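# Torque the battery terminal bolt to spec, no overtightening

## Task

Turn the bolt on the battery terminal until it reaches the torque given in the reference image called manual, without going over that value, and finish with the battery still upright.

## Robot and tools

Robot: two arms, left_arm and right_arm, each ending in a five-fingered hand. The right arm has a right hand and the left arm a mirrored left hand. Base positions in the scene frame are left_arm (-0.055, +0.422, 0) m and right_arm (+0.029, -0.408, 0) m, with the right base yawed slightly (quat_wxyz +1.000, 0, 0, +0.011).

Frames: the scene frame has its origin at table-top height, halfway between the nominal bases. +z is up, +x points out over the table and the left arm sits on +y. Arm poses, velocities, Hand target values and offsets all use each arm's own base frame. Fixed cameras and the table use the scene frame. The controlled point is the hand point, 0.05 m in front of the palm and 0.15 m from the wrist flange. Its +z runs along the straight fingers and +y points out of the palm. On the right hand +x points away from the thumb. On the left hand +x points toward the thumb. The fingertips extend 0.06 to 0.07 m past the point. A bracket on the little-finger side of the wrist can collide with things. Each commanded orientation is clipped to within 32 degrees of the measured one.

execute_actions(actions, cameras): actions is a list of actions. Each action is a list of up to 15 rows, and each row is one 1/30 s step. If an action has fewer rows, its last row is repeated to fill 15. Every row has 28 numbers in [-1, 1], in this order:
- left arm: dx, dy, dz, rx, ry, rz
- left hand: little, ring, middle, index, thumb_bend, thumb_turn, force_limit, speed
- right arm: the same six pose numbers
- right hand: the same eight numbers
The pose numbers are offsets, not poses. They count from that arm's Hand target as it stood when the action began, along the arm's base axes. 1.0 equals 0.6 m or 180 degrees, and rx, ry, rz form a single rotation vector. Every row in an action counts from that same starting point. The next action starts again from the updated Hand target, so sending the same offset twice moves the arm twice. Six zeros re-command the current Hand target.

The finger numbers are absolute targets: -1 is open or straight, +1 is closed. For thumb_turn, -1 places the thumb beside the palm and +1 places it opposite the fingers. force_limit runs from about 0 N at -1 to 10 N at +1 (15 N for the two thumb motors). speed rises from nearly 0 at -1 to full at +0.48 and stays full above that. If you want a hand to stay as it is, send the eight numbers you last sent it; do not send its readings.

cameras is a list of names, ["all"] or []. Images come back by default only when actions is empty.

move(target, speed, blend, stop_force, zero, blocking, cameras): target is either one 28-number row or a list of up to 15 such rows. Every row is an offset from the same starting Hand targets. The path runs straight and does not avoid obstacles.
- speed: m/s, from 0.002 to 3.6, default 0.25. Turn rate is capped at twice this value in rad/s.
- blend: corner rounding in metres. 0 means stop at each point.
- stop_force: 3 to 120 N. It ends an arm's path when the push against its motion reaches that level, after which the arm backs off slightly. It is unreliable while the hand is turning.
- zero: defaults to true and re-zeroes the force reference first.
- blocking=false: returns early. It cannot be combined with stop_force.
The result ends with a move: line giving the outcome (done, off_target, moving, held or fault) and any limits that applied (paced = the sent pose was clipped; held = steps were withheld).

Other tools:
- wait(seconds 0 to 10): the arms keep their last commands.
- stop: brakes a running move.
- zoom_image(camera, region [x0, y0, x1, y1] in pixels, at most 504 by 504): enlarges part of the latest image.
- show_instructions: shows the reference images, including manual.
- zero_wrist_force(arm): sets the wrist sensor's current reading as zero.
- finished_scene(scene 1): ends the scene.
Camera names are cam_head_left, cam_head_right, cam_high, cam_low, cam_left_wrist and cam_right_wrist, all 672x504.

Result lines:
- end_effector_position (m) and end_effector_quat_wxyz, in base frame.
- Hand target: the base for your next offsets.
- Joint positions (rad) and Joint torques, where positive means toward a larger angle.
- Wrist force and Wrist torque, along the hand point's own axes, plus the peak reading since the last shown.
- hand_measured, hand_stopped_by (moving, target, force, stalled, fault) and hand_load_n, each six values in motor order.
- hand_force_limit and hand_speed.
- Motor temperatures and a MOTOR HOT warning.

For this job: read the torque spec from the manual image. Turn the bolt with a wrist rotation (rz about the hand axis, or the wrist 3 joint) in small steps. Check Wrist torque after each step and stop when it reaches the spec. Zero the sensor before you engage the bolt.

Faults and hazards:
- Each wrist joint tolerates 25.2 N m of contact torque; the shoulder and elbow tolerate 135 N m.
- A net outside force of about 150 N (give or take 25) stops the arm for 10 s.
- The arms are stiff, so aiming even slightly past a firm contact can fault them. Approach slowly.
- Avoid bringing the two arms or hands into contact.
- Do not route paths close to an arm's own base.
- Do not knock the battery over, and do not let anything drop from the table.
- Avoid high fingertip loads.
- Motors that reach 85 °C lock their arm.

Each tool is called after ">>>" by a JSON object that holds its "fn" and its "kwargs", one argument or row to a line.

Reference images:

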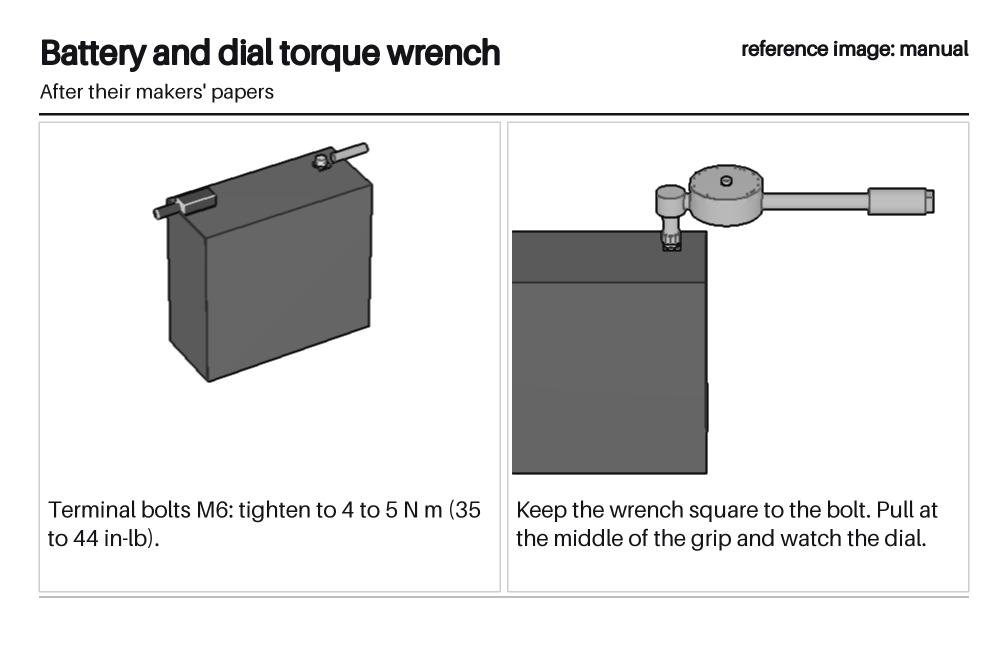

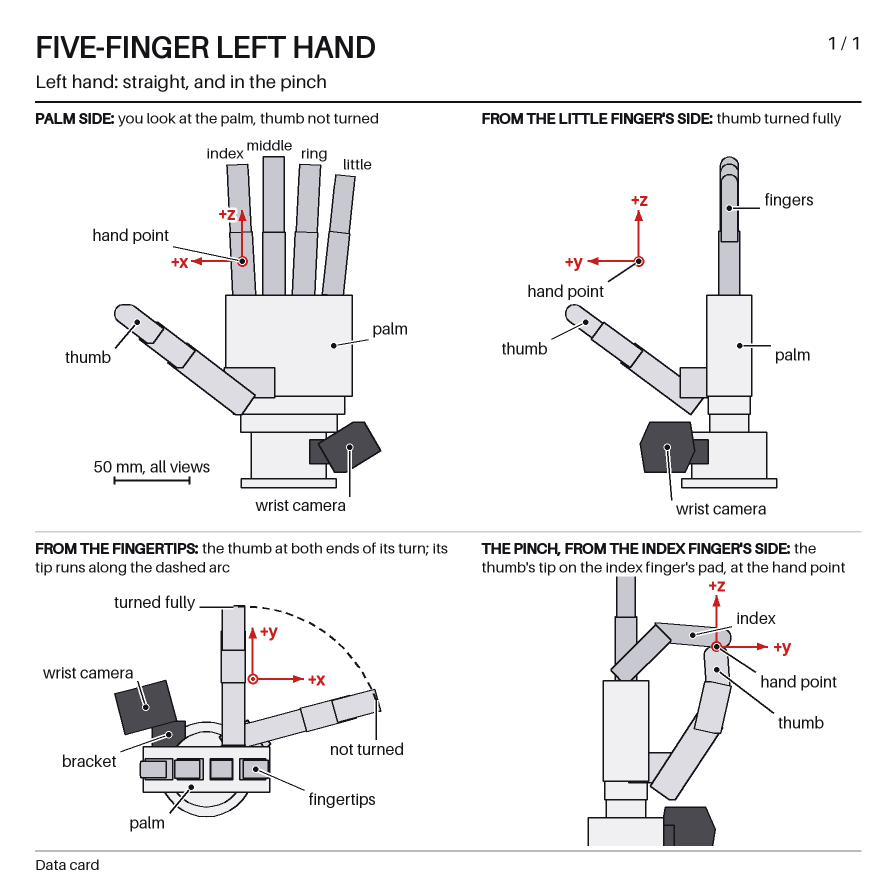

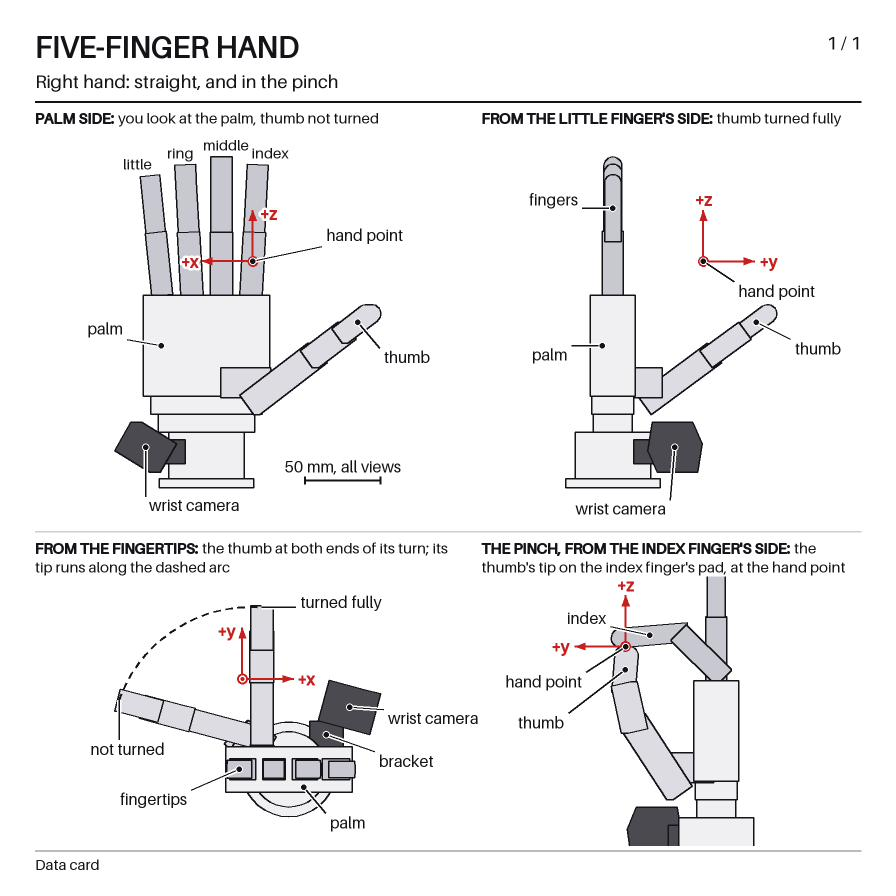

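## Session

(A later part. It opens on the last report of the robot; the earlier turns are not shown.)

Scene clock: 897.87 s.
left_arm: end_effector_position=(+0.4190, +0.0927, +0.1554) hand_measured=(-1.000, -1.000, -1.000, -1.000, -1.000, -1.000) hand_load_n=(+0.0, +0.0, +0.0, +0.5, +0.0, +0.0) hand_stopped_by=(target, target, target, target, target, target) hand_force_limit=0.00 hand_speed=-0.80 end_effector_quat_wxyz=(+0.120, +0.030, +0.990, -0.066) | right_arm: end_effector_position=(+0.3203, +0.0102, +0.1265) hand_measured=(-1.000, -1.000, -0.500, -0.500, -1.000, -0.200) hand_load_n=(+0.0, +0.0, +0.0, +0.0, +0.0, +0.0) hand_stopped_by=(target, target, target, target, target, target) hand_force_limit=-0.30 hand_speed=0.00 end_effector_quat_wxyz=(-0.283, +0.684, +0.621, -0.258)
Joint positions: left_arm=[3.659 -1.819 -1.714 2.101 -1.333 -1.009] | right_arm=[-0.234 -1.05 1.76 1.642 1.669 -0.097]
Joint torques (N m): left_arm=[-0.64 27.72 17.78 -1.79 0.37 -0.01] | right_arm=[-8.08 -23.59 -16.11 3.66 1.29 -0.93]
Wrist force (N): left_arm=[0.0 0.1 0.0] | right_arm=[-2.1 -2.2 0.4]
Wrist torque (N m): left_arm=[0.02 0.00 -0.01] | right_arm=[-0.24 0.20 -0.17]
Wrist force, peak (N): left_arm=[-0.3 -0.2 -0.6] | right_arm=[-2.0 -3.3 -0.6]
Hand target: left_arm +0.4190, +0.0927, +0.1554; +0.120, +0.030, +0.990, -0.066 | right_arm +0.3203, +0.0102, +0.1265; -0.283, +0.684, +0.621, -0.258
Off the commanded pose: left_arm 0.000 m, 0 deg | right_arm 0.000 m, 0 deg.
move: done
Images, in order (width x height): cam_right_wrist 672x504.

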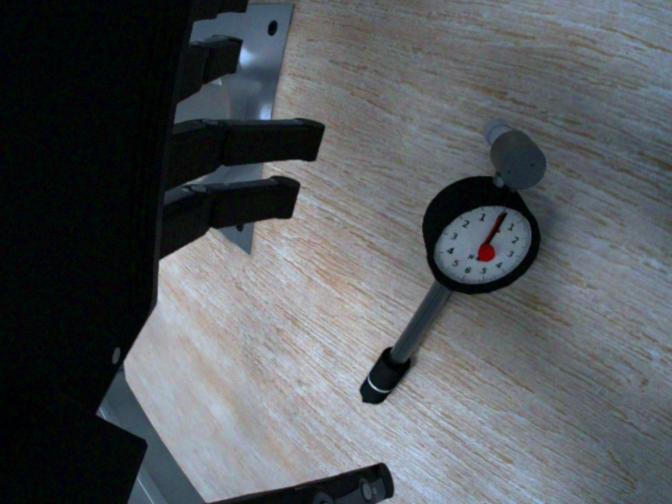

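>>> {"fn": "move", "kwargs": {
  "target": [0,0,0,0,0,0,-1,-1,-1,-1,-1,-1,0,-0.8,0.0587,-0.0277,-0.0555,0.0288,-0.0486,-0.0254,-1,-1,-1,-1,-1,1,-0.3,0],
  "cameras": ["cam_right_wrist"]
}}

>>> {"fn": "zoom_image", "kwargs": {
  "camera": "cam_right_wrist",
  "region": [250, 50, 670, 500]
}}

Scene clock: 1010.13 s.
left_arm: end_effector_position=(+0.4190, +0.0927, +0.1554) hand_measured=(-1.000, -1.000, -1.000, -1.000, -1.000, -1.000) hand_load_n=(+0.0, +0.0, +0.0, +0.0, +0.0, +0.0) hand_stopped_by=(target, target, target, target, target, target) hand_force_limit=0.00 hand_speed=-0.80 end_effector_quat_wxyz=(+0.120, +0.030, +0.990, -0.066) | right_arm: end_effector_position=(+0.3555, -0.0065, +0.0932) hand_measured=(-1.000, -1.000, -1.000, -1.000, -1.000, +1.000) hand_load_n=(+0.0, +0.0, +0.0, +0.0, +0.0, +0.0) hand_stopped_by=(target, target, target, target, target, target) hand_force_limit=-0.30 hand_speed=0.00 end_effector_quat_wxyz=(-0.276, +0.712, +0.624, -0.165)
Joint positions: left_arm=[3.659 -1.819 -1.714 2.101 -1.333 -1.009] | right_arm=[-0.336 -1.027 1.737 1.515 1.586 -0.199]
Joint torques (N m): left_arm=[-0.41 27.32 18.2 -2.22 0.36 0.07] | right_arm=[-1.56 -49.71 -5.13 1.71 -0.22 -0.27]
Wrist force (N): left_arm=[0.0 0.1 -0.1] | right_arm=[-1.2 -2.1 0.4]
Wrist torque (N m): left_arm=[0.03 0.00 -0.01] | right_arm=[-0.25 0.05 -0.12]
Wrist force, peak (N): left_arm=[-0.4 -0.6 -0.2] | right_arm=[-1.4 -3.2 0.9]
Hand target: left_arm +0.4190, +0.0927, +0.1554; +0.120, +0.030, +0.990, -0.066 | right_arm +0.3555, -0.0065, +0.0932; -0.276, +0.712, +0.624, -0.165
Off the commanded pose: left_arm 0.000 m, 0 deg | right_arm 0.000 m, 0 deg.
move: done
Images, in order (width x height): cam_right_wrist 672x504.

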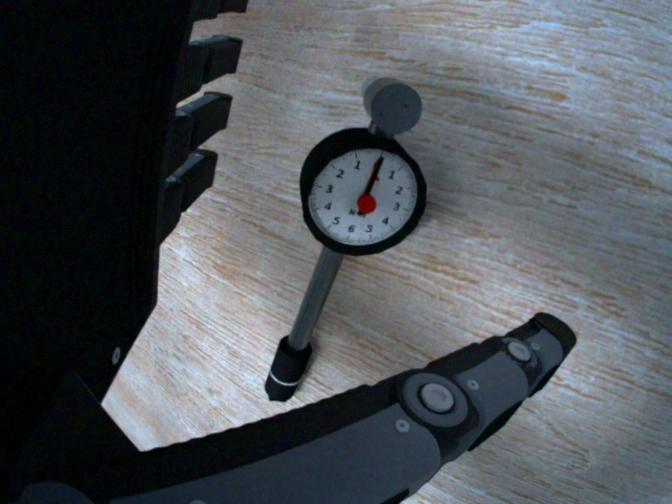

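Scaled by 1.120 from the camera's 672x504 image, which has a finer 960x720 frame.

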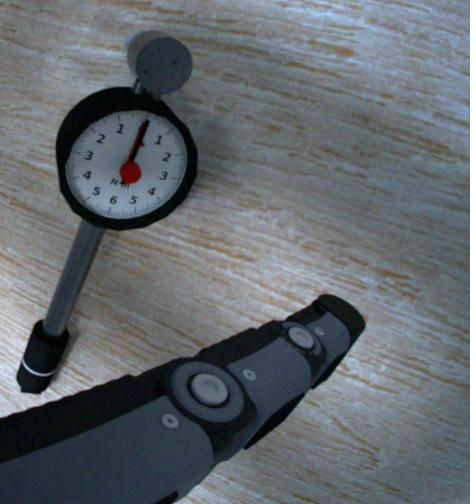

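>>> {"fn": "move", "kwargs": {
  "target": [0,0,0,0,0,0,-1,-1,-1,-1,-1,-1,0,-0.8,-0.0555,0.0055,-0.0738,0,0,0,-1,-1,-1,-1,-1,1,-0.3,0],
  "speed": 0.1,
  "cameras": ["cam_right_wrist","cam_low"]
}}

>>> {"fn": "zoom_image", "kwargs": {
  "camera": "cam_low",
  "region": [160, 210, 260, 290]
}}

Scene clock: 1024.90 s.
left_arm: end_effector_position=(+0.4190, +0.0927, +0.1554) hand_measured=(-1.000, -1.000, -1.000, -1.000, -1.000, -1.000) hand_load_n=(+0.0, +0.0, +0.0, +0.0, +0.0, +0.0) hand_stopped_by=(target, target, target, target, target, target) hand_force_limit=0.00 hand_speed=-0.80 end_effector_quat_wxyz=(+0.120, +0.030, +0.990, -0.066) | right_arm: end_effector_position=(+0.3222, -0.0032, +0.0489) hand_measured=(-1.000, -1.000, -1.000, -1.000, -1.000, +1.000) hand_load_n=(+0.0, +0.0, +0.0, +0.0, +0.0, +0.0) hand_stopped_by=(target, target, target, target, target, target) hand_force_limit=-0.30 hand_speed=0.00 end_effector_quat_wxyz=(-0.276, +0.712, +0.624, -0.165)
Joint positions: left_arm=[3.659 -1.819 -1.714 2.101 -1.333 -1.009] | right_arm=[-0.356 -1.011 1.869 1.367 1.598 -0.215]
Joint torques (N m): left_arm=[-1.05 25.99 18.33 -2.27 0.51 -0.16] | right_arm=[9.03 -48.88 -8.55 1.91 -1.32 0.77]
Wrist force (N): left_arm=[-0.1 0.0 -0.1] | right_arm=[-1.6 -1.7 0.1]
Wrist torque (N m): left_arm=[0.02 0.02 -0.01] | right_arm=[-0.18 0.12 0.03]
Wrist force, peak (N): left_arm=[-0.5 0.0 0.0] | right_arm=[-1.5 -2.1 1.2]
Hand target: left_arm +0.4190, +0.0927, +0.1554; +0.120, +0.030, +0.990, -0.066 | right_arm +0.3222, -0.0032, +0.0489; -0.276, +0.712, +0.624, -0.165
Off the commanded pose: left_arm 0.000 m, 0 deg | right_arm 0.000 m, 0 deg.
move: done
Images, in order (width x height): cam_low 672x504, cam_right_wrist 672x504.

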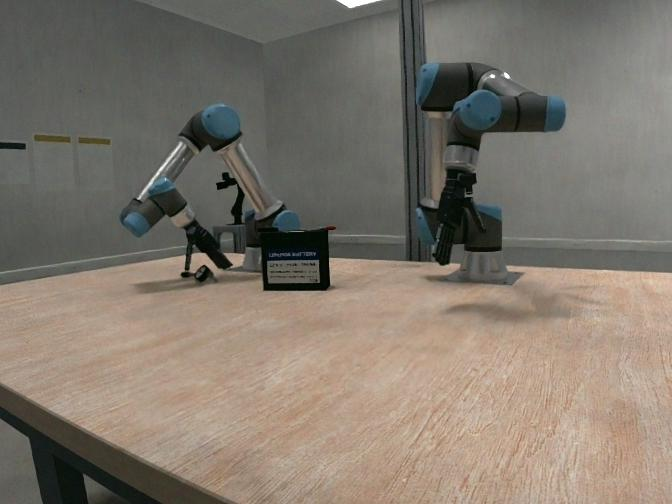

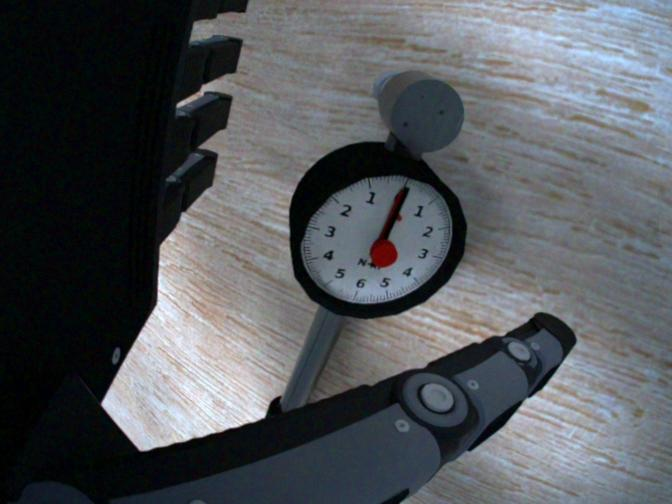

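Scaled by 5.040.

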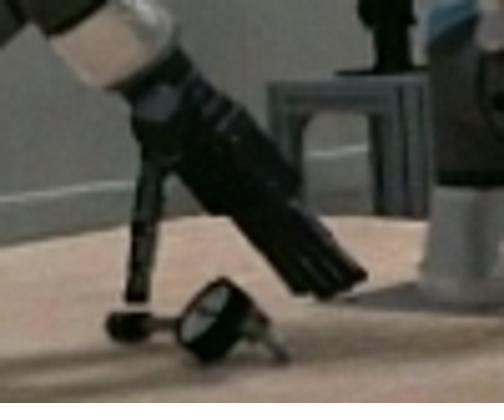

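>>> {"fn": "move", "kwargs": {
  "target": [
    [0,0,0,0,0,0,-1,-1,-1,-1,-1,-1,0,-0.8,-0.0135,0.007,-0.0188,0,0,0,-1,-1,-1,-1,-1,1,-0.3,0],
    [0,0,0,0,0,0,-1,-1,-1,-1,-1,-1,0,-0.8,-0.0135,0.007,-0.0188,0,0,0,-1,-1,-0.5,-0.5,-0.5,1,-0.3,-0.6]
  ],
  "speed": 0.08,
  "cameras": ["cam_right_wrist","cam_low"]
}}

>>> {"fn": "zoom_image", "kwargs": {
  "camera": "cam_low",
  "region": [160, 210, 260, 290]
}}

Scene clock: 1040.40 s.
left_arm: end_effector_position=(+0.4190, +0.0927, +0.1554) hand_measured=(-1.000, -1.000, -1.000, -1.000, -1.000, -1.000) hand_load_n=(+0.0, +0.0, +0.0, +0.0, +0.0, +0.0) hand_stopped_by=(target, target, target, target, target, target) hand_force_limit=0.00 hand_speed=-0.80 end_effector_quat_wxyz=(+0.120, +0.030, +0.990, -0.066) | right_arm: end_effector_position=(+0.3141, +0.0010, +0.0376) hand_measured=(-1.000, -1.000, -0.500, -0.500, -0.500, +1.000) hand_load_n=(+0.0, +0.0, +0.0, +0.0, +0.0, +0.0) hand_stopped_by=(target, target, target, target, target, target) hand_force_limit=-0.30 hand_speed=-0.60 end_effector_quat_wxyz=(-0.276, +0.712, +0.624, -0.165)
Joint positions: left_arm=[3.659 -1.819 -1.714 2.101 -1.333 -1.009] | right_arm=[-0.353 -1.004 1.899 1.329 1.596 -0.212]
Joint torques (N m): left_arm=[-0.83 27.01 18.74 -2.03 0.24 0.23] | right_arm=[-6.62 -48.08 -14.69 1.81 1.23 -0.54]
Wrist force (N): left_arm=[-0.2 -0.2 -0.1] | right_arm=[-1.5 -1.5 0.3]
Wrist torque (N m): left_arm=[-0.02 0.02 -0.01] | right_arm=[-0.17 0.09 -0.12]
Wrist force, peak (N): left_arm=[-0.1 -0.4 -0.5] | right_arm=[-1.6 -2.2 -0.2]
Hand target: left_arm +0.4190, +0.0927, +0.1554; +0.120, +0.030, +0.990, -0.066 | right_arm +0.3141, +0.0010, +0.0376; -0.276, +0.712, +0.624, -0.165
Off the commanded pose: left_arm 0.000 m, 0 deg | right_arm 0.000 m, 0 deg.
move: done
Images, in order (width x height): cam_low 672x504, cam_right_wrist 672x504.

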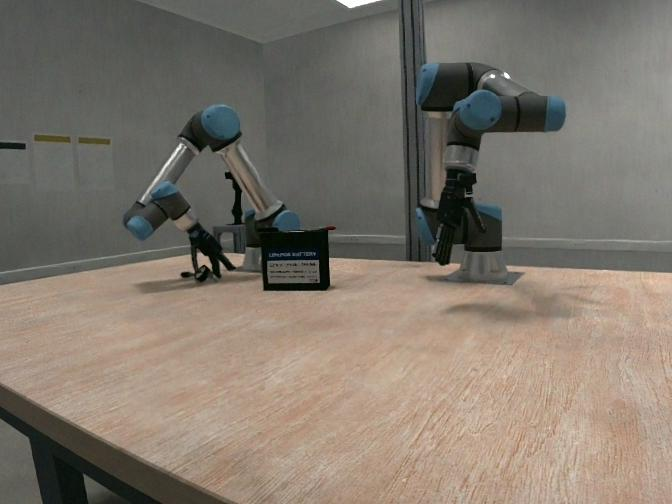

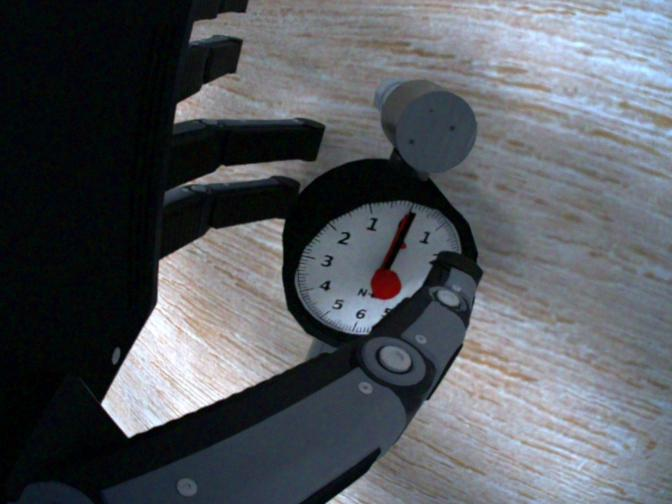

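Scaled by 5.040.

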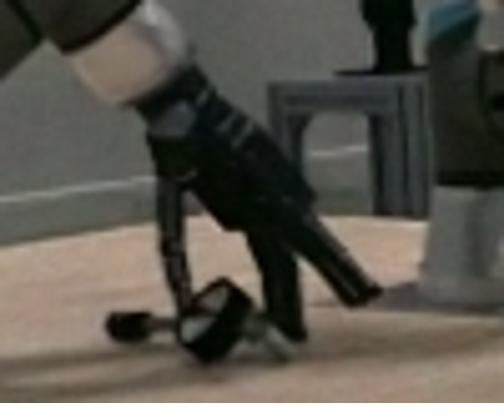

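>>> {"fn": "move", "kwargs": {
  "target": [0,0,0,0,0,0,-1,-1,-1,-1,-1,-1,0,-0.8,0,0,0,0,0,0,-1,-1,-0.5,-0.5,-0.2,1,-0.7,-0.85],
  "speed": 0.08,
  "cameras": ["cam_right_wrist"]
}}

>>> {"fn": "wait", "kwargs": {
  "seconds": 1.5,
  "cameras": ["cam_right_wrist","cam_low"]
}}

>>> {"fn": "zoom_image", "kwargs": {
  "camera": "cam_low",
  "region": [160, 210, 260, 290]
}}

Scene clock: 1064.23 s.
left_arm: end_effector_position=(+0.4190, +0.0927, +0.1554) hand_measured=(-1.000, -1.000, -1.000, -1.000, -1.000, -1.000) hand_load_n=(+0.0, +0.0, +0.0, +0.0, +0.0, +0.0) hand_stopped_by=(target, target, target, target, target, target) hand_force_limit=0.00 hand_speed=-0.80 end_effector_quat_wxyz=(+0.120, +0.030, +0.990, -0.066) | right_arm: end_effector_position=(+0.3141, +0.0010, +0.0376) hand_measured=(-1.000, -1.000, -0.500, -0.500, -0.200, +1.000) hand_load_n=(+0.0, +0.0, +0.0, +0.0, +0.5, +0.0) hand_stopped_by=(target, target, target, target, target, target) hand_force_limit=-0.70 hand_speed=-0.85 end_effector_quat_wxyz=(-0.276, +0.712, +0.624, -0.165)
Joint positions: left_arm=[3.659 -1.819 -1.714 2.101 -1.333 -1.009] | right_arm=[-0.353 -1.004 1.899 1.329 1.596 -0.212]
Joint torques (N m): left_arm=[-0.4 27.28 18.47 -2.54 0.45 -0.09] | right_arm=[-6.91 -47.18 -8.38 1.55 1.23 -0.44]
Wrist force (N): left_arm=[-0.2 -0.3 -0.3] | right_arm=[-1.5 -1.2 -0.7]
Wrist torque (N m): left_arm=[-0.02 0.02 0.01] | right_arm=[-0.16 0.12 -0.12]
Wrist force, peak (N): left_arm=[-0.5 0.0 -0.3] | right_arm=[-1.6 -2.2 0.0]
Hand target: left_arm +0.4190, +0.0927, +0.1554; +0.120, +0.030, +0.990, -0.066 | right_arm +0.3141, +0.0010, +0.0376; -0.276, +0.712, +0.624, -0.165
Off the commanded pose: left_arm 0.000 m, 0 deg | right_arm 0.000 m, 0 deg.
move: done
Images, in order (width x height): cam_right_wrist 672x504.

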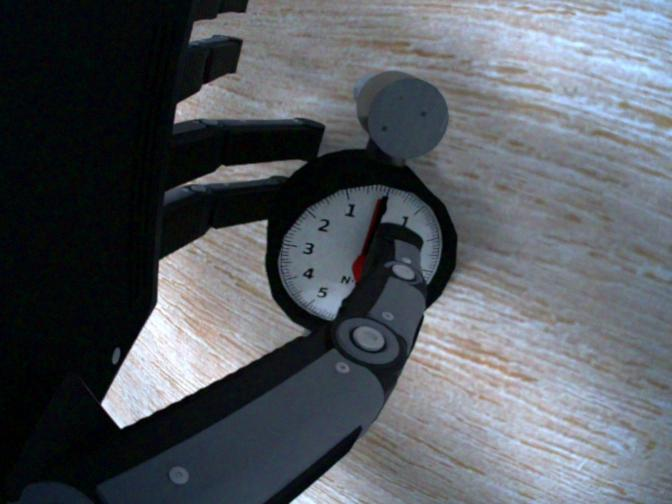

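Scene clock: 1065.73 s.
left_arm: end_effector_position=(+0.4190, +0.0927, +0.1554) hand_measured=(-1.000, -1.000, -1.000, -1.000, -1.000, -1.000) hand_load_n=(+0.0, +0.0, +0.0, +0.0, +0.0, +0.0) hand_stopped_by=(target, target, target, target, target, target) hand_force_limit=0.00 hand_speed=-0.80 end_effector_quat_wxyz=(+0.120, +0.030, +0.990, -0.066) | right_arm: end_effector_position=(+0.3141, +0.0010, +0.0376) hand_measured=(-1.000, -1.000, -0.500, -0.500, -0.200, +1.000) hand_load_n=(+0.0, +0.0, +0.0, +0.0, +1.0, +0.0) hand_stopped_by=(target, target, target, target, target, target) hand_force_limit=-0.70 hand_speed=-0.85 end_effector_quat_wxyz=(-0.276, +0.712, +0.624, -0.165)
Joint positions: left_arm=[3.659 -1.819 -1.714 2.101 -1.333 -1.009] | right_arm=[-0.353 -1.004 1.899 1.329 1.596 -0.212]
Joint torques (N m): left_arm=[-1.41 28.24 17.83 -1.99 0.39 0.05] | right_arm=[-6.77 -45.71 -7.77 1.69 1.13 -0.57]
Wrist force (N): left_arm=[0.1 0.1 -0.2] | right_arm=[-1.4 -1.3 -0.6]
Wrist torque (N m): left_arm=[0.03 -0.02 0.00] | right_arm=[-0.19 0.10 -0.13]
Wrist force, peak (N): left_arm=[-0.3 0.3 -0.3] | right_arm=[-1.9 -1.3 -0.7]
Hand target: left_arm +0.4190, +0.0927, +0.1554; +0.120, +0.030, +0.990, -0.066 | right_arm +0.3141, +0.0010, +0.0376; -0.276, +0.712, +0.624, -0.165
Off the commanded pose: left_arm 0.000 m, 0 deg | right_arm 0.000 m, 0 deg.
wait: 1.50 s; at rest by 0.17 s
Images, in order (width x height): cam_low 672x504, cam_right_wrist 672x504.

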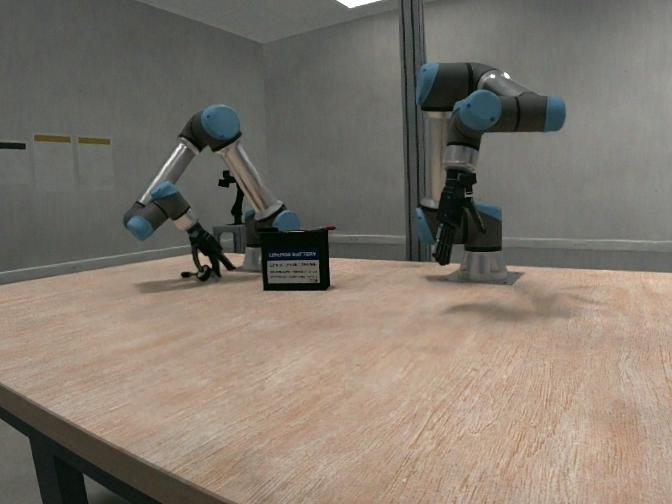

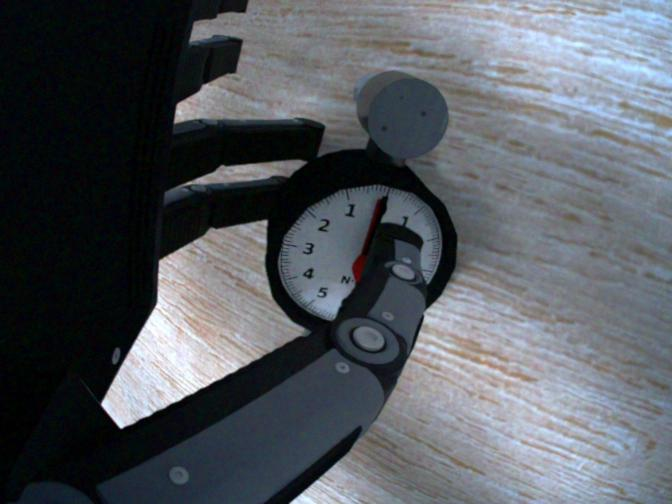

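Scaled by 5.040.

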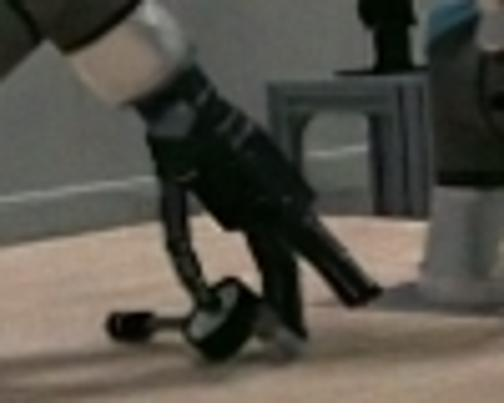

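>>> {"fn": "move", "kwargs": {
  "target": [0,0,0,0,0,0,-1,-1,-1,-1,-1,-1,0,-0.8,0,0,0,0,0,0,-1,-1,-0.15,-0.15,-0.2,1,-0.6,-0.9],
  "speed": 0.08,
  "cameras": ["cam_right_wrist"]
}}

>>> {"fn": "wait", "kwargs": {
  "seconds": 2,
  "cameras": ["cam_right_wrist","cam_low"]
}}

>>> {"fn": "zoom_image", "kwargs": {
  "camera": "cam_low",
  "region": [160, 210, 260, 290]
}}

Scene clock: 1073.83 s.
left_arm: end_effector_position=(+0.4190, +0.0927, +0.1554) hand_measured=(-1.000, -1.000, -1.000, -1.000, -1.000, -1.000) hand_load_n=(+0.0, +0.0, +0.0, +0.0, +0.0, +0.0) hand_stopped_by=(target, target, target, target, target, target) hand_force_limit=0.00 hand_speed=-0.80 end_effector_quat_wxyz=(+0.120, +0.030, +0.990, -0.066) | right_arm: end_effector_position=(+0.3141, +0.0010, +0.0376) hand_measured=(-1.000, -1.000, -0.150, -0.166, -0.202, +1.000) hand_load_n=(-0.5, +0.0, +1.5, +1.0, +3.0, +0.0) hand_stopped_by=(target, target, target, force, target, target) hand_force_limit=-0.60 hand_speed=-0.90 end_effector_quat_wxyz=(-0.276, +0.712, +0.624, -0.165)
Joint positions: left_arm=[3.659 -1.819 -1.714 2.101 -1.333 -1.009] | right_arm=[-0.353 -1.004 1.899 1.329 1.596 -0.212]
Joint torques (N m): left_arm=[-1.25 26.94 19.21 -2.39 0.48 0.1] | right_arm=[-7.27 -42.62 -8.34 2.11 1.22 -0.61]
Wrist force (N): left_arm=[-0.1 -0.2 -0.3] | right_arm=[-1.9 -3.5 -0.8]
Wrist torque (N m): left_arm=[0.00 0.00 0.00] | right_arm=[-0.25 0.12 -0.17]
Wrist force, peak (N): left_arm=[-0.5 0.0 0.0] | right_arm=[-2.0 -3.9 -0.7]
Hand target: left_arm +0.4190, +0.0927, +0.1554; +0.120, +0.030, +0.990, -0.066 | right_arm +0.3141, +0.0010, +0.0376; -0.276, +0.712, +0.624, -0.165
Off the commanded pose: left_arm 0.000 m, 0 deg | right_arm 0.000 m, 0 deg.
move: done
Images, in order (width x height): cam_right_wrist 672x504.

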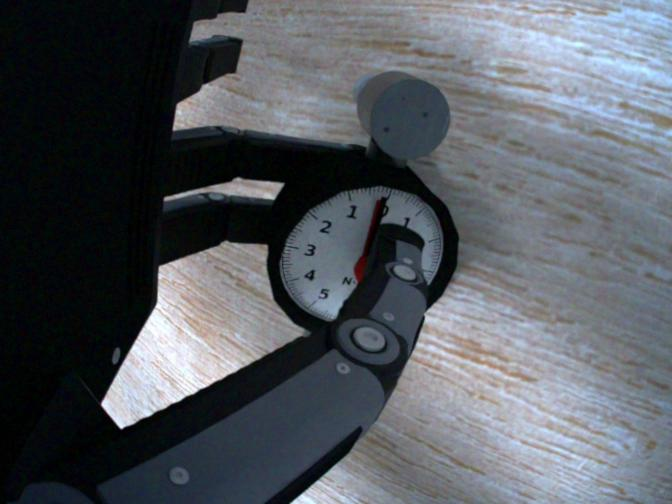

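Scene clock: 1075.83 s.
left_arm: end_effector_position=(+0.4190, +0.0927, +0.1554) hand_measured=(-1.000, -1.000, -1.000, -1.000, -1.000, -1.000) hand_load_n=(+0.0, +0.0, +0.0, +0.0, +0.0, +0.0) hand_stopped_by=(target, target, target, target, target, target) hand_force_limit=0.00 hand_speed=-0.80 end_effector_quat_wxyz=(+0.120, +0.030, +0.990, -0.066) | right_arm: end_effector_position=(+0.3141, +0.0010, +0.0376) hand_measured=(-1.000, -1.000, -0.150, -0.166, -0.202, +1.000) hand_load_n=(+0.0, +0.0, +1.0, +1.0, +2.5, +0.0) hand_stopped_by=(target, target, target, force, target, target) hand_force_limit=-0.60 hand_speed=-0.90 end_effector_quat_wxyz=(-0.276, +0.712, +0.624, -0.165)
Joint positions: left_arm=[3.659 -1.819 -1.714 2.101 -1.333 -1.009] | right_arm=[-0.353 -1.004 1.899 1.329 1.596 -0.212]
Joint torques (N m): left_arm=[-0.28 26.93 18.75 -2.08 0.59 -0.2] | right_arm=[-7.09 -41.22 -8.07 2.23 1.06 -0.47]
Wrist force (N): left_arm=[-0.1 -0.2 0.0] | right_arm=[-1.8 -3.7 -0.9]
Wrist torque (N m): left_arm=[-0.02 0.01 0.00] | right_arm=[-0.28 0.11 -0.17]
Wrist force, peak (N): left_arm=[-0.1 0.2 -0.5] | right_arm=[-1.9 -3.8 -0.9]
Hand target: left_arm +0.4190, +0.0927, +0.1554; +0.120, +0.030, +0.990, -0.066 | right_arm +0.3141, +0.0010, +0.0376; -0.276, +0.712, +0.624, -0.165
Off the commanded pose: left_arm 0.000 m, 0 deg | right_arm 0.000 m, 0 deg.
wait: 2.00 s; at rest by 0.17 s
Images, in order (width x height): cam_low 672x504, cam_right_wrist 672x504.

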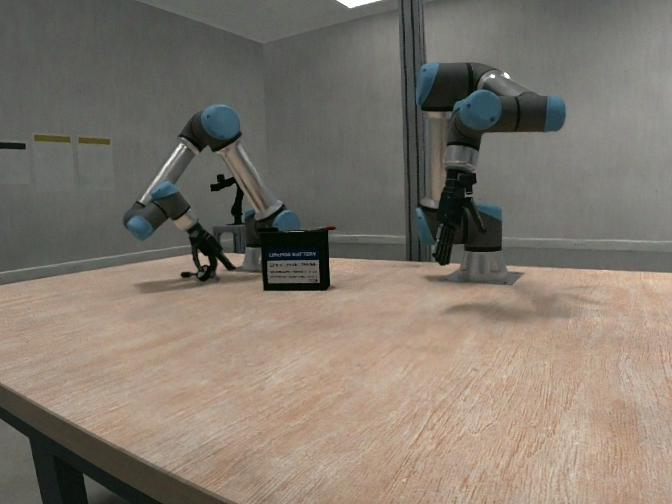

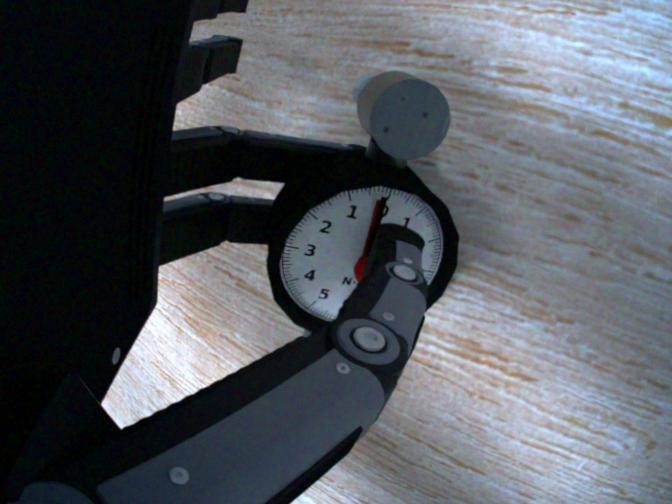

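Scaled by 5.040.

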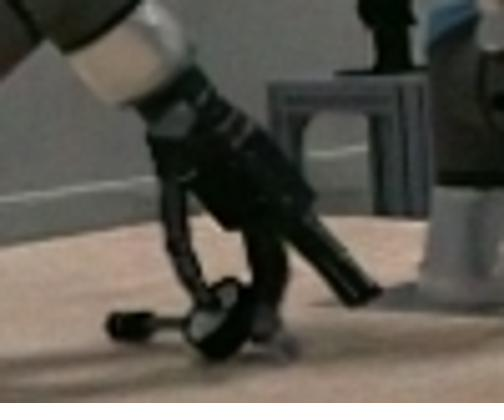

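>>> {"fn": "move", "kwargs": {
  "target": [0,0,0,0,0,0,-1,-1,-1,-1,-1,-1,0,-0.8,0,0,0,0,0,0,-1,-1,0.0,0.0,-0.15,1,0.1,-0.9],
  "speed": 0.08
}}

>>> {"fn": "wait", "kwargs": {
  "seconds": 1.5,
  "cameras": ["cam_right_wrist","cam_low"]
}}

>>> {"fn": "zoom_image", "kwargs": {
  "camera": "cam_low",
  "region": [160, 210, 260, 290]
}}

Scene clock: 1081.47 s.
left_arm: end_effector_position=(+0.4190, +0.0927, +0.1554) hand_measured=(-1.000, -1.000, -1.000, -1.000, -1.000, -1.000) hand_load_n=(+0.0, +0.0, +0.0, +0.0, +0.0, +0.0) hand_stopped_by=(target, target, target, target, target, target) hand_force_limit=0.00 hand_speed=-0.80 end_effector_quat_wxyz=(+0.120, +0.030, +0.990, -0.066) | right_arm: end_effector_position=(+0.3141, +0.0010, +0.0376) hand_measured=(-1.000, -1.000, -0.050, -0.056, -0.194, +1.000) hand_load_n=(+0.0, +0.0, +5.0, +5.5, +18.0, -0.5) hand_stopped_by=(target, target, force, force, force, target) hand_force_limit=0.10 hand_speed=-0.90 end_effector_quat_wxyz=(-0.276, +0.712, +0.624, -0.165)
Joint positions: left_arm=[3.659 -1.819 -1.714 2.101 -1.333 -1.009] | right_arm=[-0.353 -1.004 1.899 1.329 1.596 -0.212]
Joint torques (N m): left_arm=[-1.05 27.71 18.92 -2.26 0.65 0.25] | right_arm=[-7.03 -38.42 -7.84 2.54 0.85 -0.44]
Wrist force (N): left_arm=[0.1 0.0 -0.3] | right_arm=[-1.1 -6.6 -9.1]
Wrist torque (N m): left_arm=[0.02 -0.02 0.00] | right_arm=[-0.53 0.15 -0.22]
Wrist force, peak (N): left_arm=[-0.2 -0.2 -0.6] | right_arm=[-1.7 -9.2 -9.4]
Hand target: left_arm +0.4190, +0.0927, +0.1554; +0.120, +0.030, +0.990, -0.066 | right_arm +0.3141, +0.0010, +0.0376; -0.276, +0.712, +0.624, -0.165
Off the commanded pose: left_arm 0.000 m, 0 deg | right_arm 0.000 m, 0 deg.
move: done

Scene clock: 1082.97 s.
left_arm: end_effector_position=(+0.4190, +0.0927, +0.1554) hand_measured=(-1.000, -1.000, -1.000, -1.000, -1.000, -1.000) hand_load_n=(+0.0, +0.0, +0.0, +0.0, +0.0, +0.0) hand_stopped_by=(target, target, target, target, target, target) hand_force_limit=0.00 hand_speed=-0.80 end_effector_quat_wxyz=(+0.120, +0.030, +0.990, -0.066) | right_arm: end_effector_position=(+0.3141, +0.0010, +0.0376) hand_measured=(-1.000, -1.000, -0.050, -0.056, -0.194, +1.000) hand_load_n=(+0.0, +0.0, +5.0, +5.5, +18.0, -1.0) hand_stopped_by=(target, target, force, force, force, target) hand_force_limit=0.10 hand_speed=-0.90 end_effector_quat_wxyz=(-0.276, +0.712, +0.624, -0.165)
Joint positions: left_arm=[3.659 -1.819 -1.714 2.101 -1.333 -1.009] | right_arm=[-0.353 -1.004 1.899 1.329 1.596 -0.212]
Joint torques (N m): left_arm=[-0.07 27.18 17.81 -2.03 0.33 0] | right_arm=[-6.56 -37.56 -7.8 2.2 0.49 -0.45]
Wrist force (N): left_arm=[-0.2 -0.1 -0.2] | right_arm=[-1.3 -7.0 -9.3]
Wrist torque (N m): left_arm=[0.00 0.03 -0.02] | right_arm=[-0.57 0.17 -0.23]
Wrist force, peak (N): left_arm=[-0.1 -0.1 -0.6] | right_arm=[-1.4 -7.1 -9.6]
Hand target: left_arm +0.4190, +0.0927, +0.1554; +0.120, +0.030, +0.990, -0.066 | right_arm +0.3141, +0.0010, +0.0376; -0.276, +0.712, +0.624, -0.165
Off the commanded pose: left_arm 0.000 m, 0 deg | right_arm 0.000 m, 0 deg.
wait: 1.50 s; at rest by 0.17 s
Images, in order (width x height): cam_low 672x504, cam_right_wrist 672x504.

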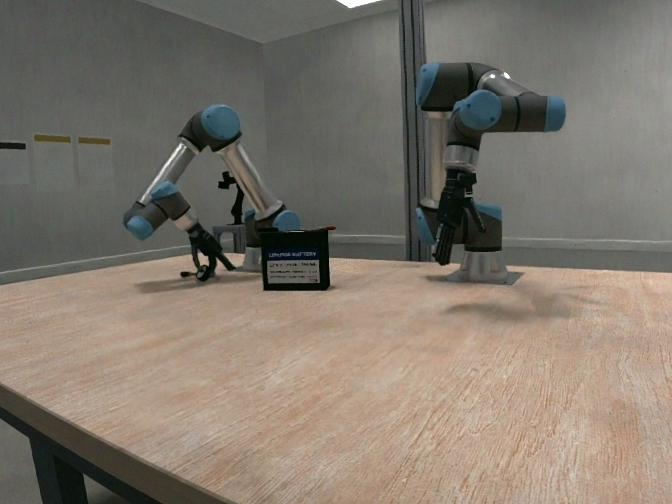

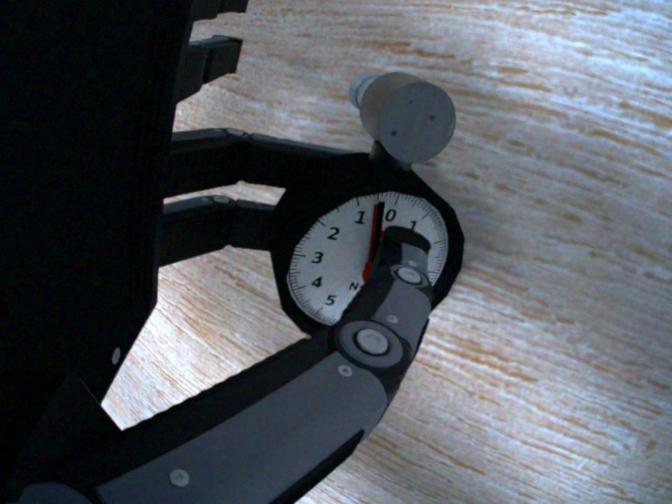

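Scaled by 5.040.

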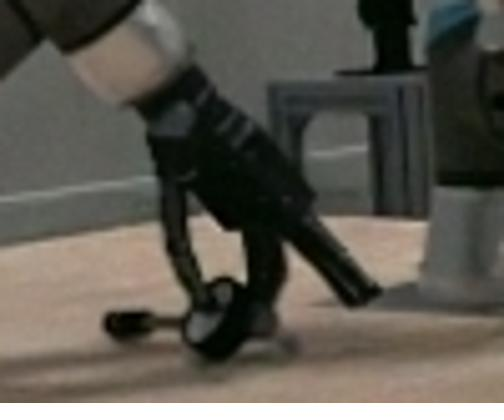

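>>> {"fn": "move", "kwargs": {
  "target": [0,0,0,0,0,0,-1,-1,-1,-1,-1,-1,0,-0.8,0,0,0.02,0,0,0,-1,-1,0.0,0.0,-0.15,1,0.1,-0.9],
  "speed": 0.03,
  "cameras": ["cam_right_wrist","cam_low"]
}}

>>> {"fn": "zoom_image", "kwargs": {
  "camera": "cam_low",
  "region": [160, 210, 260, 290]
}}

Scene clock: 1091.80 s.
left_arm: end_effector_position=(+0.4190, +0.0927, +0.1554) hand_measured=(-1.000, -1.000, -1.000, -1.000, -1.000, -1.000) hand_load_n=(+0.0, +0.0, +0.0, +0.0, +0.0, +0.0) hand_stopped_by=(target, target, target, target, target, target) hand_force_limit=0.00 hand_speed=-0.80 end_effector_quat_wxyz=(+0.120, +0.030, +0.990, -0.066) | right_arm: end_effector_position=(+0.3141, +0.0010, +0.0498) hand_measured=(-1.000, -1.000, -0.050, -0.056, -0.190, +1.000) hand_load_n=(+0.0, +0.0, +4.5, +2.5, +3.5, +0.5) hand_stopped_by=(target, target, force, force, force, target) hand_force_limit=0.10 hand_speed=-0.90 end_effector_quat_wxyz=(-0.275, +0.712, +0.624, -0.165) end_effector_velocity=(+0.000, +0.000, -0.002) end_effector_angular_velocity=(+0.002, +0.000, -0.002)
Joint positions: left_arm=[3.659 -1.819 -1.714 2.101 -1.333 -1.009] | right_arm=[-0.353 -1.027 1.895 1.357 1.596 -0.212]
Joint velocities: left_arm=[within noise] | right_arm=[0 0.005 0 -0.005 -0.002 0]
Joint torques (N m): left_arm=[-1.45 27.42 19.03 -2.19 0.33 -0.19] | right_arm=[-6.6 -23.93 -10.83 2 -0.53 -0.39]
Wrist force (N): left_arm=[0.2 -0.3 0.1] | right_arm=[-2.1 0.8 3.2]
Wrist torque (N m): left_arm=[-0.05 -0.03 0.03] | right_arm=[-0.12 0.14 -0.11]
Wrist force, peak (N): left_arm=[-0.4 0.0 -0.5] | right_arm=[-1.2 -6.9 -9.9]
Hand target: left_arm +0.4190, +0.0927, +0.1554; +0.120, +0.030, +0.990, -0.066 | right_arm +0.3141, +0.0010, +0.0496; -0.276, +0.712, +0.624, -0.165
Off the commanded pose: left_arm 0.000 m, 0 deg | right_arm 0.000 m, 0 deg.
move: done
Images, in order (width x height): cam_low 672x504, cam_right_wrist 672x504.

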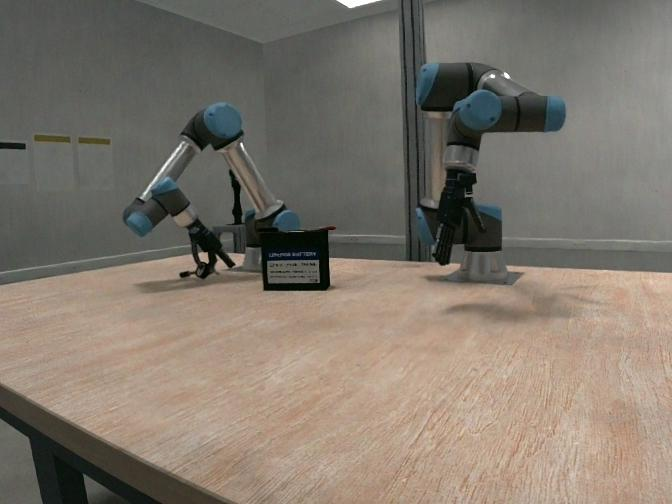

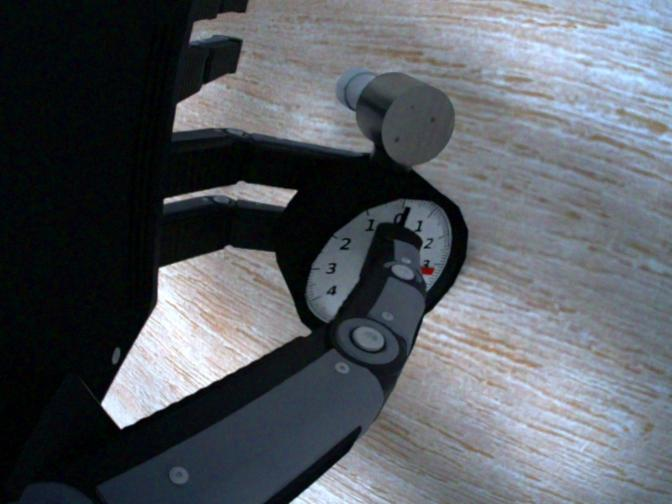

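Scaled by 5.040.

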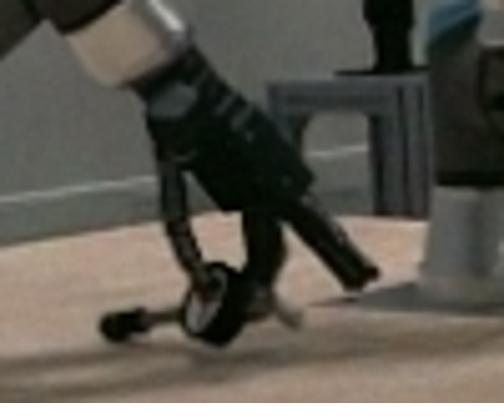

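>>> {"fn": "move", "kwargs": {
  "target": [0,0,0,0,0,0,-1,-1,-1,-1,-1,-1,0,-0.8,0,0,0.04,0,0,0,-1,-1,0.0,0.0,-0.15,1,0.1,-0.9],
  "speed": 0.04,
  "cameras": ["cam_right_wrist","cam_low"]
}}

>>> {"fn": "zoom_image", "kwargs": {
  "camera": "cam_low",
  "region": [160, 210, 260, 290]
}}

Scene clock: 1101.70 s.
left_arm: end_effector_position=(+0.4190, +0.0927, +0.1554) hand_measured=(-1.000, -1.000, -1.000, -1.000, -1.000, -1.000) hand_load_n=(+0.0, +0.0, +0.0, +0.0, +0.0, +0.0) hand_stopped_by=(target, target, target, target, target, target) hand_force_limit=0.00 hand_speed=-0.80 end_effector_quat_wxyz=(+0.120, +0.030, +0.990, -0.066) | right_arm: end_effector_position=(+0.3142, +0.0010, +0.0737) hand_measured=(-1.000, -1.000, -0.050, -0.056, -0.190, +1.000) hand_load_n=(+0.0, +0.0, +4.0, +1.0, +3.0, +1.0) hand_stopped_by=(target, target, force, force, force, target) hand_force_limit=0.10 hand_speed=-0.90 end_effector_quat_wxyz=(-0.275, +0.712, +0.624, -0.165) end_effector_velocity=(+0.000, +0.000, -0.001) end_effector_angular_velocity=(-0.001, -0.004, +0.000)
Joint positions: left_arm=[3.659 -1.819 -1.714 2.101 -1.333 -1.009] | right_arm=[-0.353 -1.071 1.883 1.413 1.596 -0.212]
Joint velocities: left_arm=[within noise] | right_arm=[0 0 0.001 -0.005 0 0]
Joint torques (N m): left_arm=[-0.58 27.49 18.69 -2.22 0.57 -0.02] | right_arm=[-1.92 -22.01 -6.83 1.94 -1.04 -0.37]
Wrist force (N): left_arm=[0.0 0.1 -0.2] | right_arm=[-2.0 0.8 2.9]
Wrist torque (N m): left_arm=[0.03 -0.01 0.00] | right_arm=[-0.09 0.12 -0.10]
Wrist force, peak (N): left_arm=[0.1 0.3 -0.5] | right_arm=[-2.0 1.1 3.8]
Hand target: left_arm +0.4190, +0.0927, +0.1554; +0.120, +0.030, +0.990, -0.066 | right_arm +0.3141, +0.0010, +0.0736; -0.276, +0.712, +0.624, -0.165
Off the commanded pose: left_arm 0.000 m, 0 deg | right_arm 0.000 m, 0 deg.
move: done
Images, in order (width x height): cam_low 672x504, cam_right_wrist 672x504.

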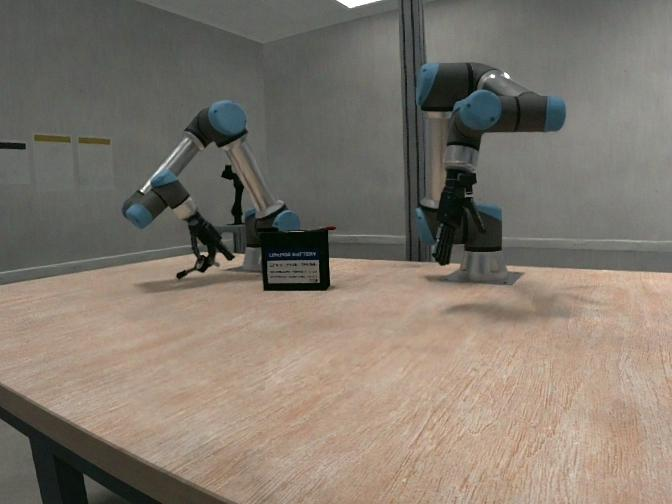

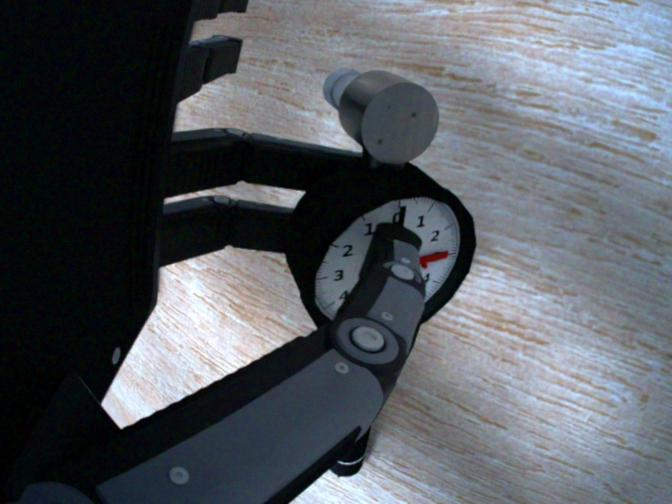

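Scaled by 5.040.

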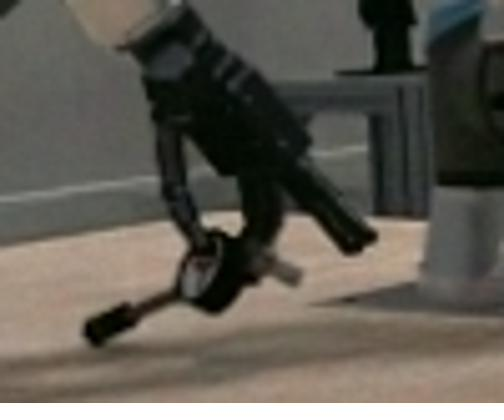

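>>> {"fn": "move", "kwargs": {
  "target": [0,0,0,0,0,0,-1,-1,-1,-1,-1,-1,0,-0.8,0,0,-0.05,0,0,0,-1,-1,0.0,0.0,-0.15,1,0.1,-0.9],
  "speed": 0.04,
  "cameras": ["cam_right_wrist","cam_low"]
}}

>>> {"fn": "zoom_image", "kwargs": {
  "camera": "cam_low",
  "region": [160, 210, 260, 290]
}}

Scene clock: 1118.10 s.
left_arm: end_effector_position=(+0.4190, +0.0927, +0.1554) hand_measured=(-1.000, -1.000, -1.000, -1.000, -1.000, -1.000) hand_load_n=(+0.0, +0.0, +0.0, +0.0, +0.0, +0.0) hand_stopped_by=(target, target, target, target, target, target) hand_force_limit=0.00 hand_speed=-0.80 end_effector_quat_wxyz=(+0.120, +0.030, +0.990, -0.066) | right_arm: end_effector_position=(+0.3140, +0.0011, +0.0435) hand_measured=(-1.000, -1.000, -0.052, -0.056, -0.188, +1.000) hand_load_n=(+0.0, +0.0, +7.5, +0.0, +3.5, -2.5) hand_stopped_by=(target, target, force, force, force, target) hand_force_limit=0.10 hand_speed=-0.90 end_effector_quat_wxyz=(-0.276, +0.712, +0.624, -0.165)
Joint positions: left_arm=[3.659 -1.819 -1.714 2.101 -1.333 -1.009] | right_arm=[-0.353 -1.015 1.897 1.343 1.596 -0.212]
Joint torques (N m): left_arm=[-1.7 27.27 19.35 -2.16 0.65 -0.02] | right_arm=[0.22 -49.93 -11.72 4.83 -1.12 -0.24]
Wrist force (N): left_arm=[-0.2 -0.2 -0.3] | right_arm=[-1.3 0.6 1.1]
Wrist torque (N m): left_arm=[-0.02 0.02 0.00] | right_arm=[-0.16 -0.15 -0.09]
Wrist force, peak (N): left_arm=[-0.4 0.0 -0.5] | right_arm=[-1.7 0.7 3.2]
Hand target: left_arm +0.4190, +0.0927, +0.1554; +0.120, +0.030, +0.990, -0.066 | right_arm +0.3141, +0.0010, +0.0436; -0.276, +0.712, +0.624, -0.165
Off the commanded pose: left_arm 0.000 m, 0 deg | right_arm 0.000 m, 0 deg.
move: done
Images, in order (width x height): cam_low 672x504, cam_right_wrist 672x504.

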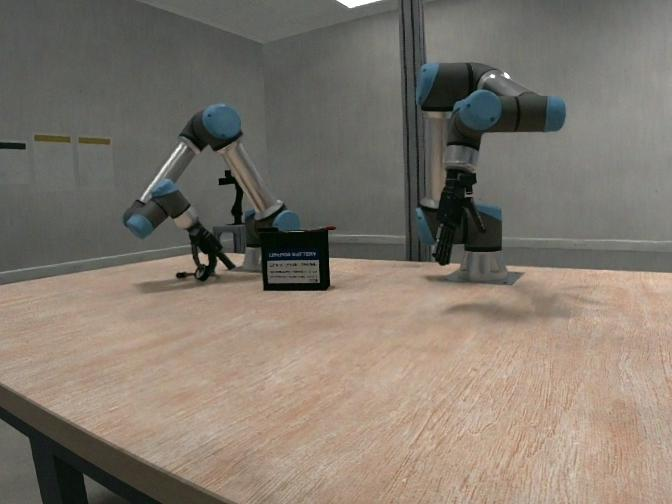

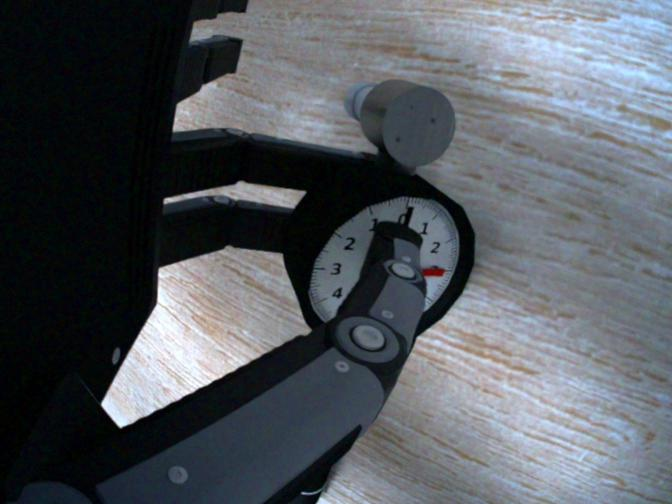

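Scaled by 5.040.

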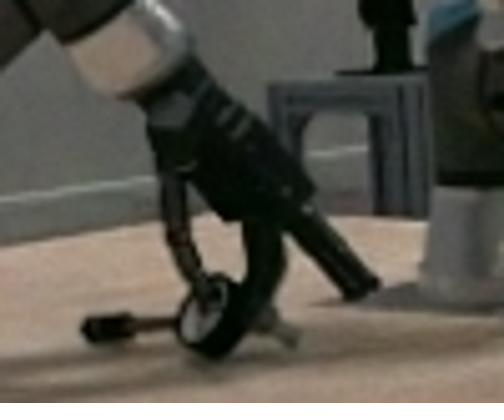

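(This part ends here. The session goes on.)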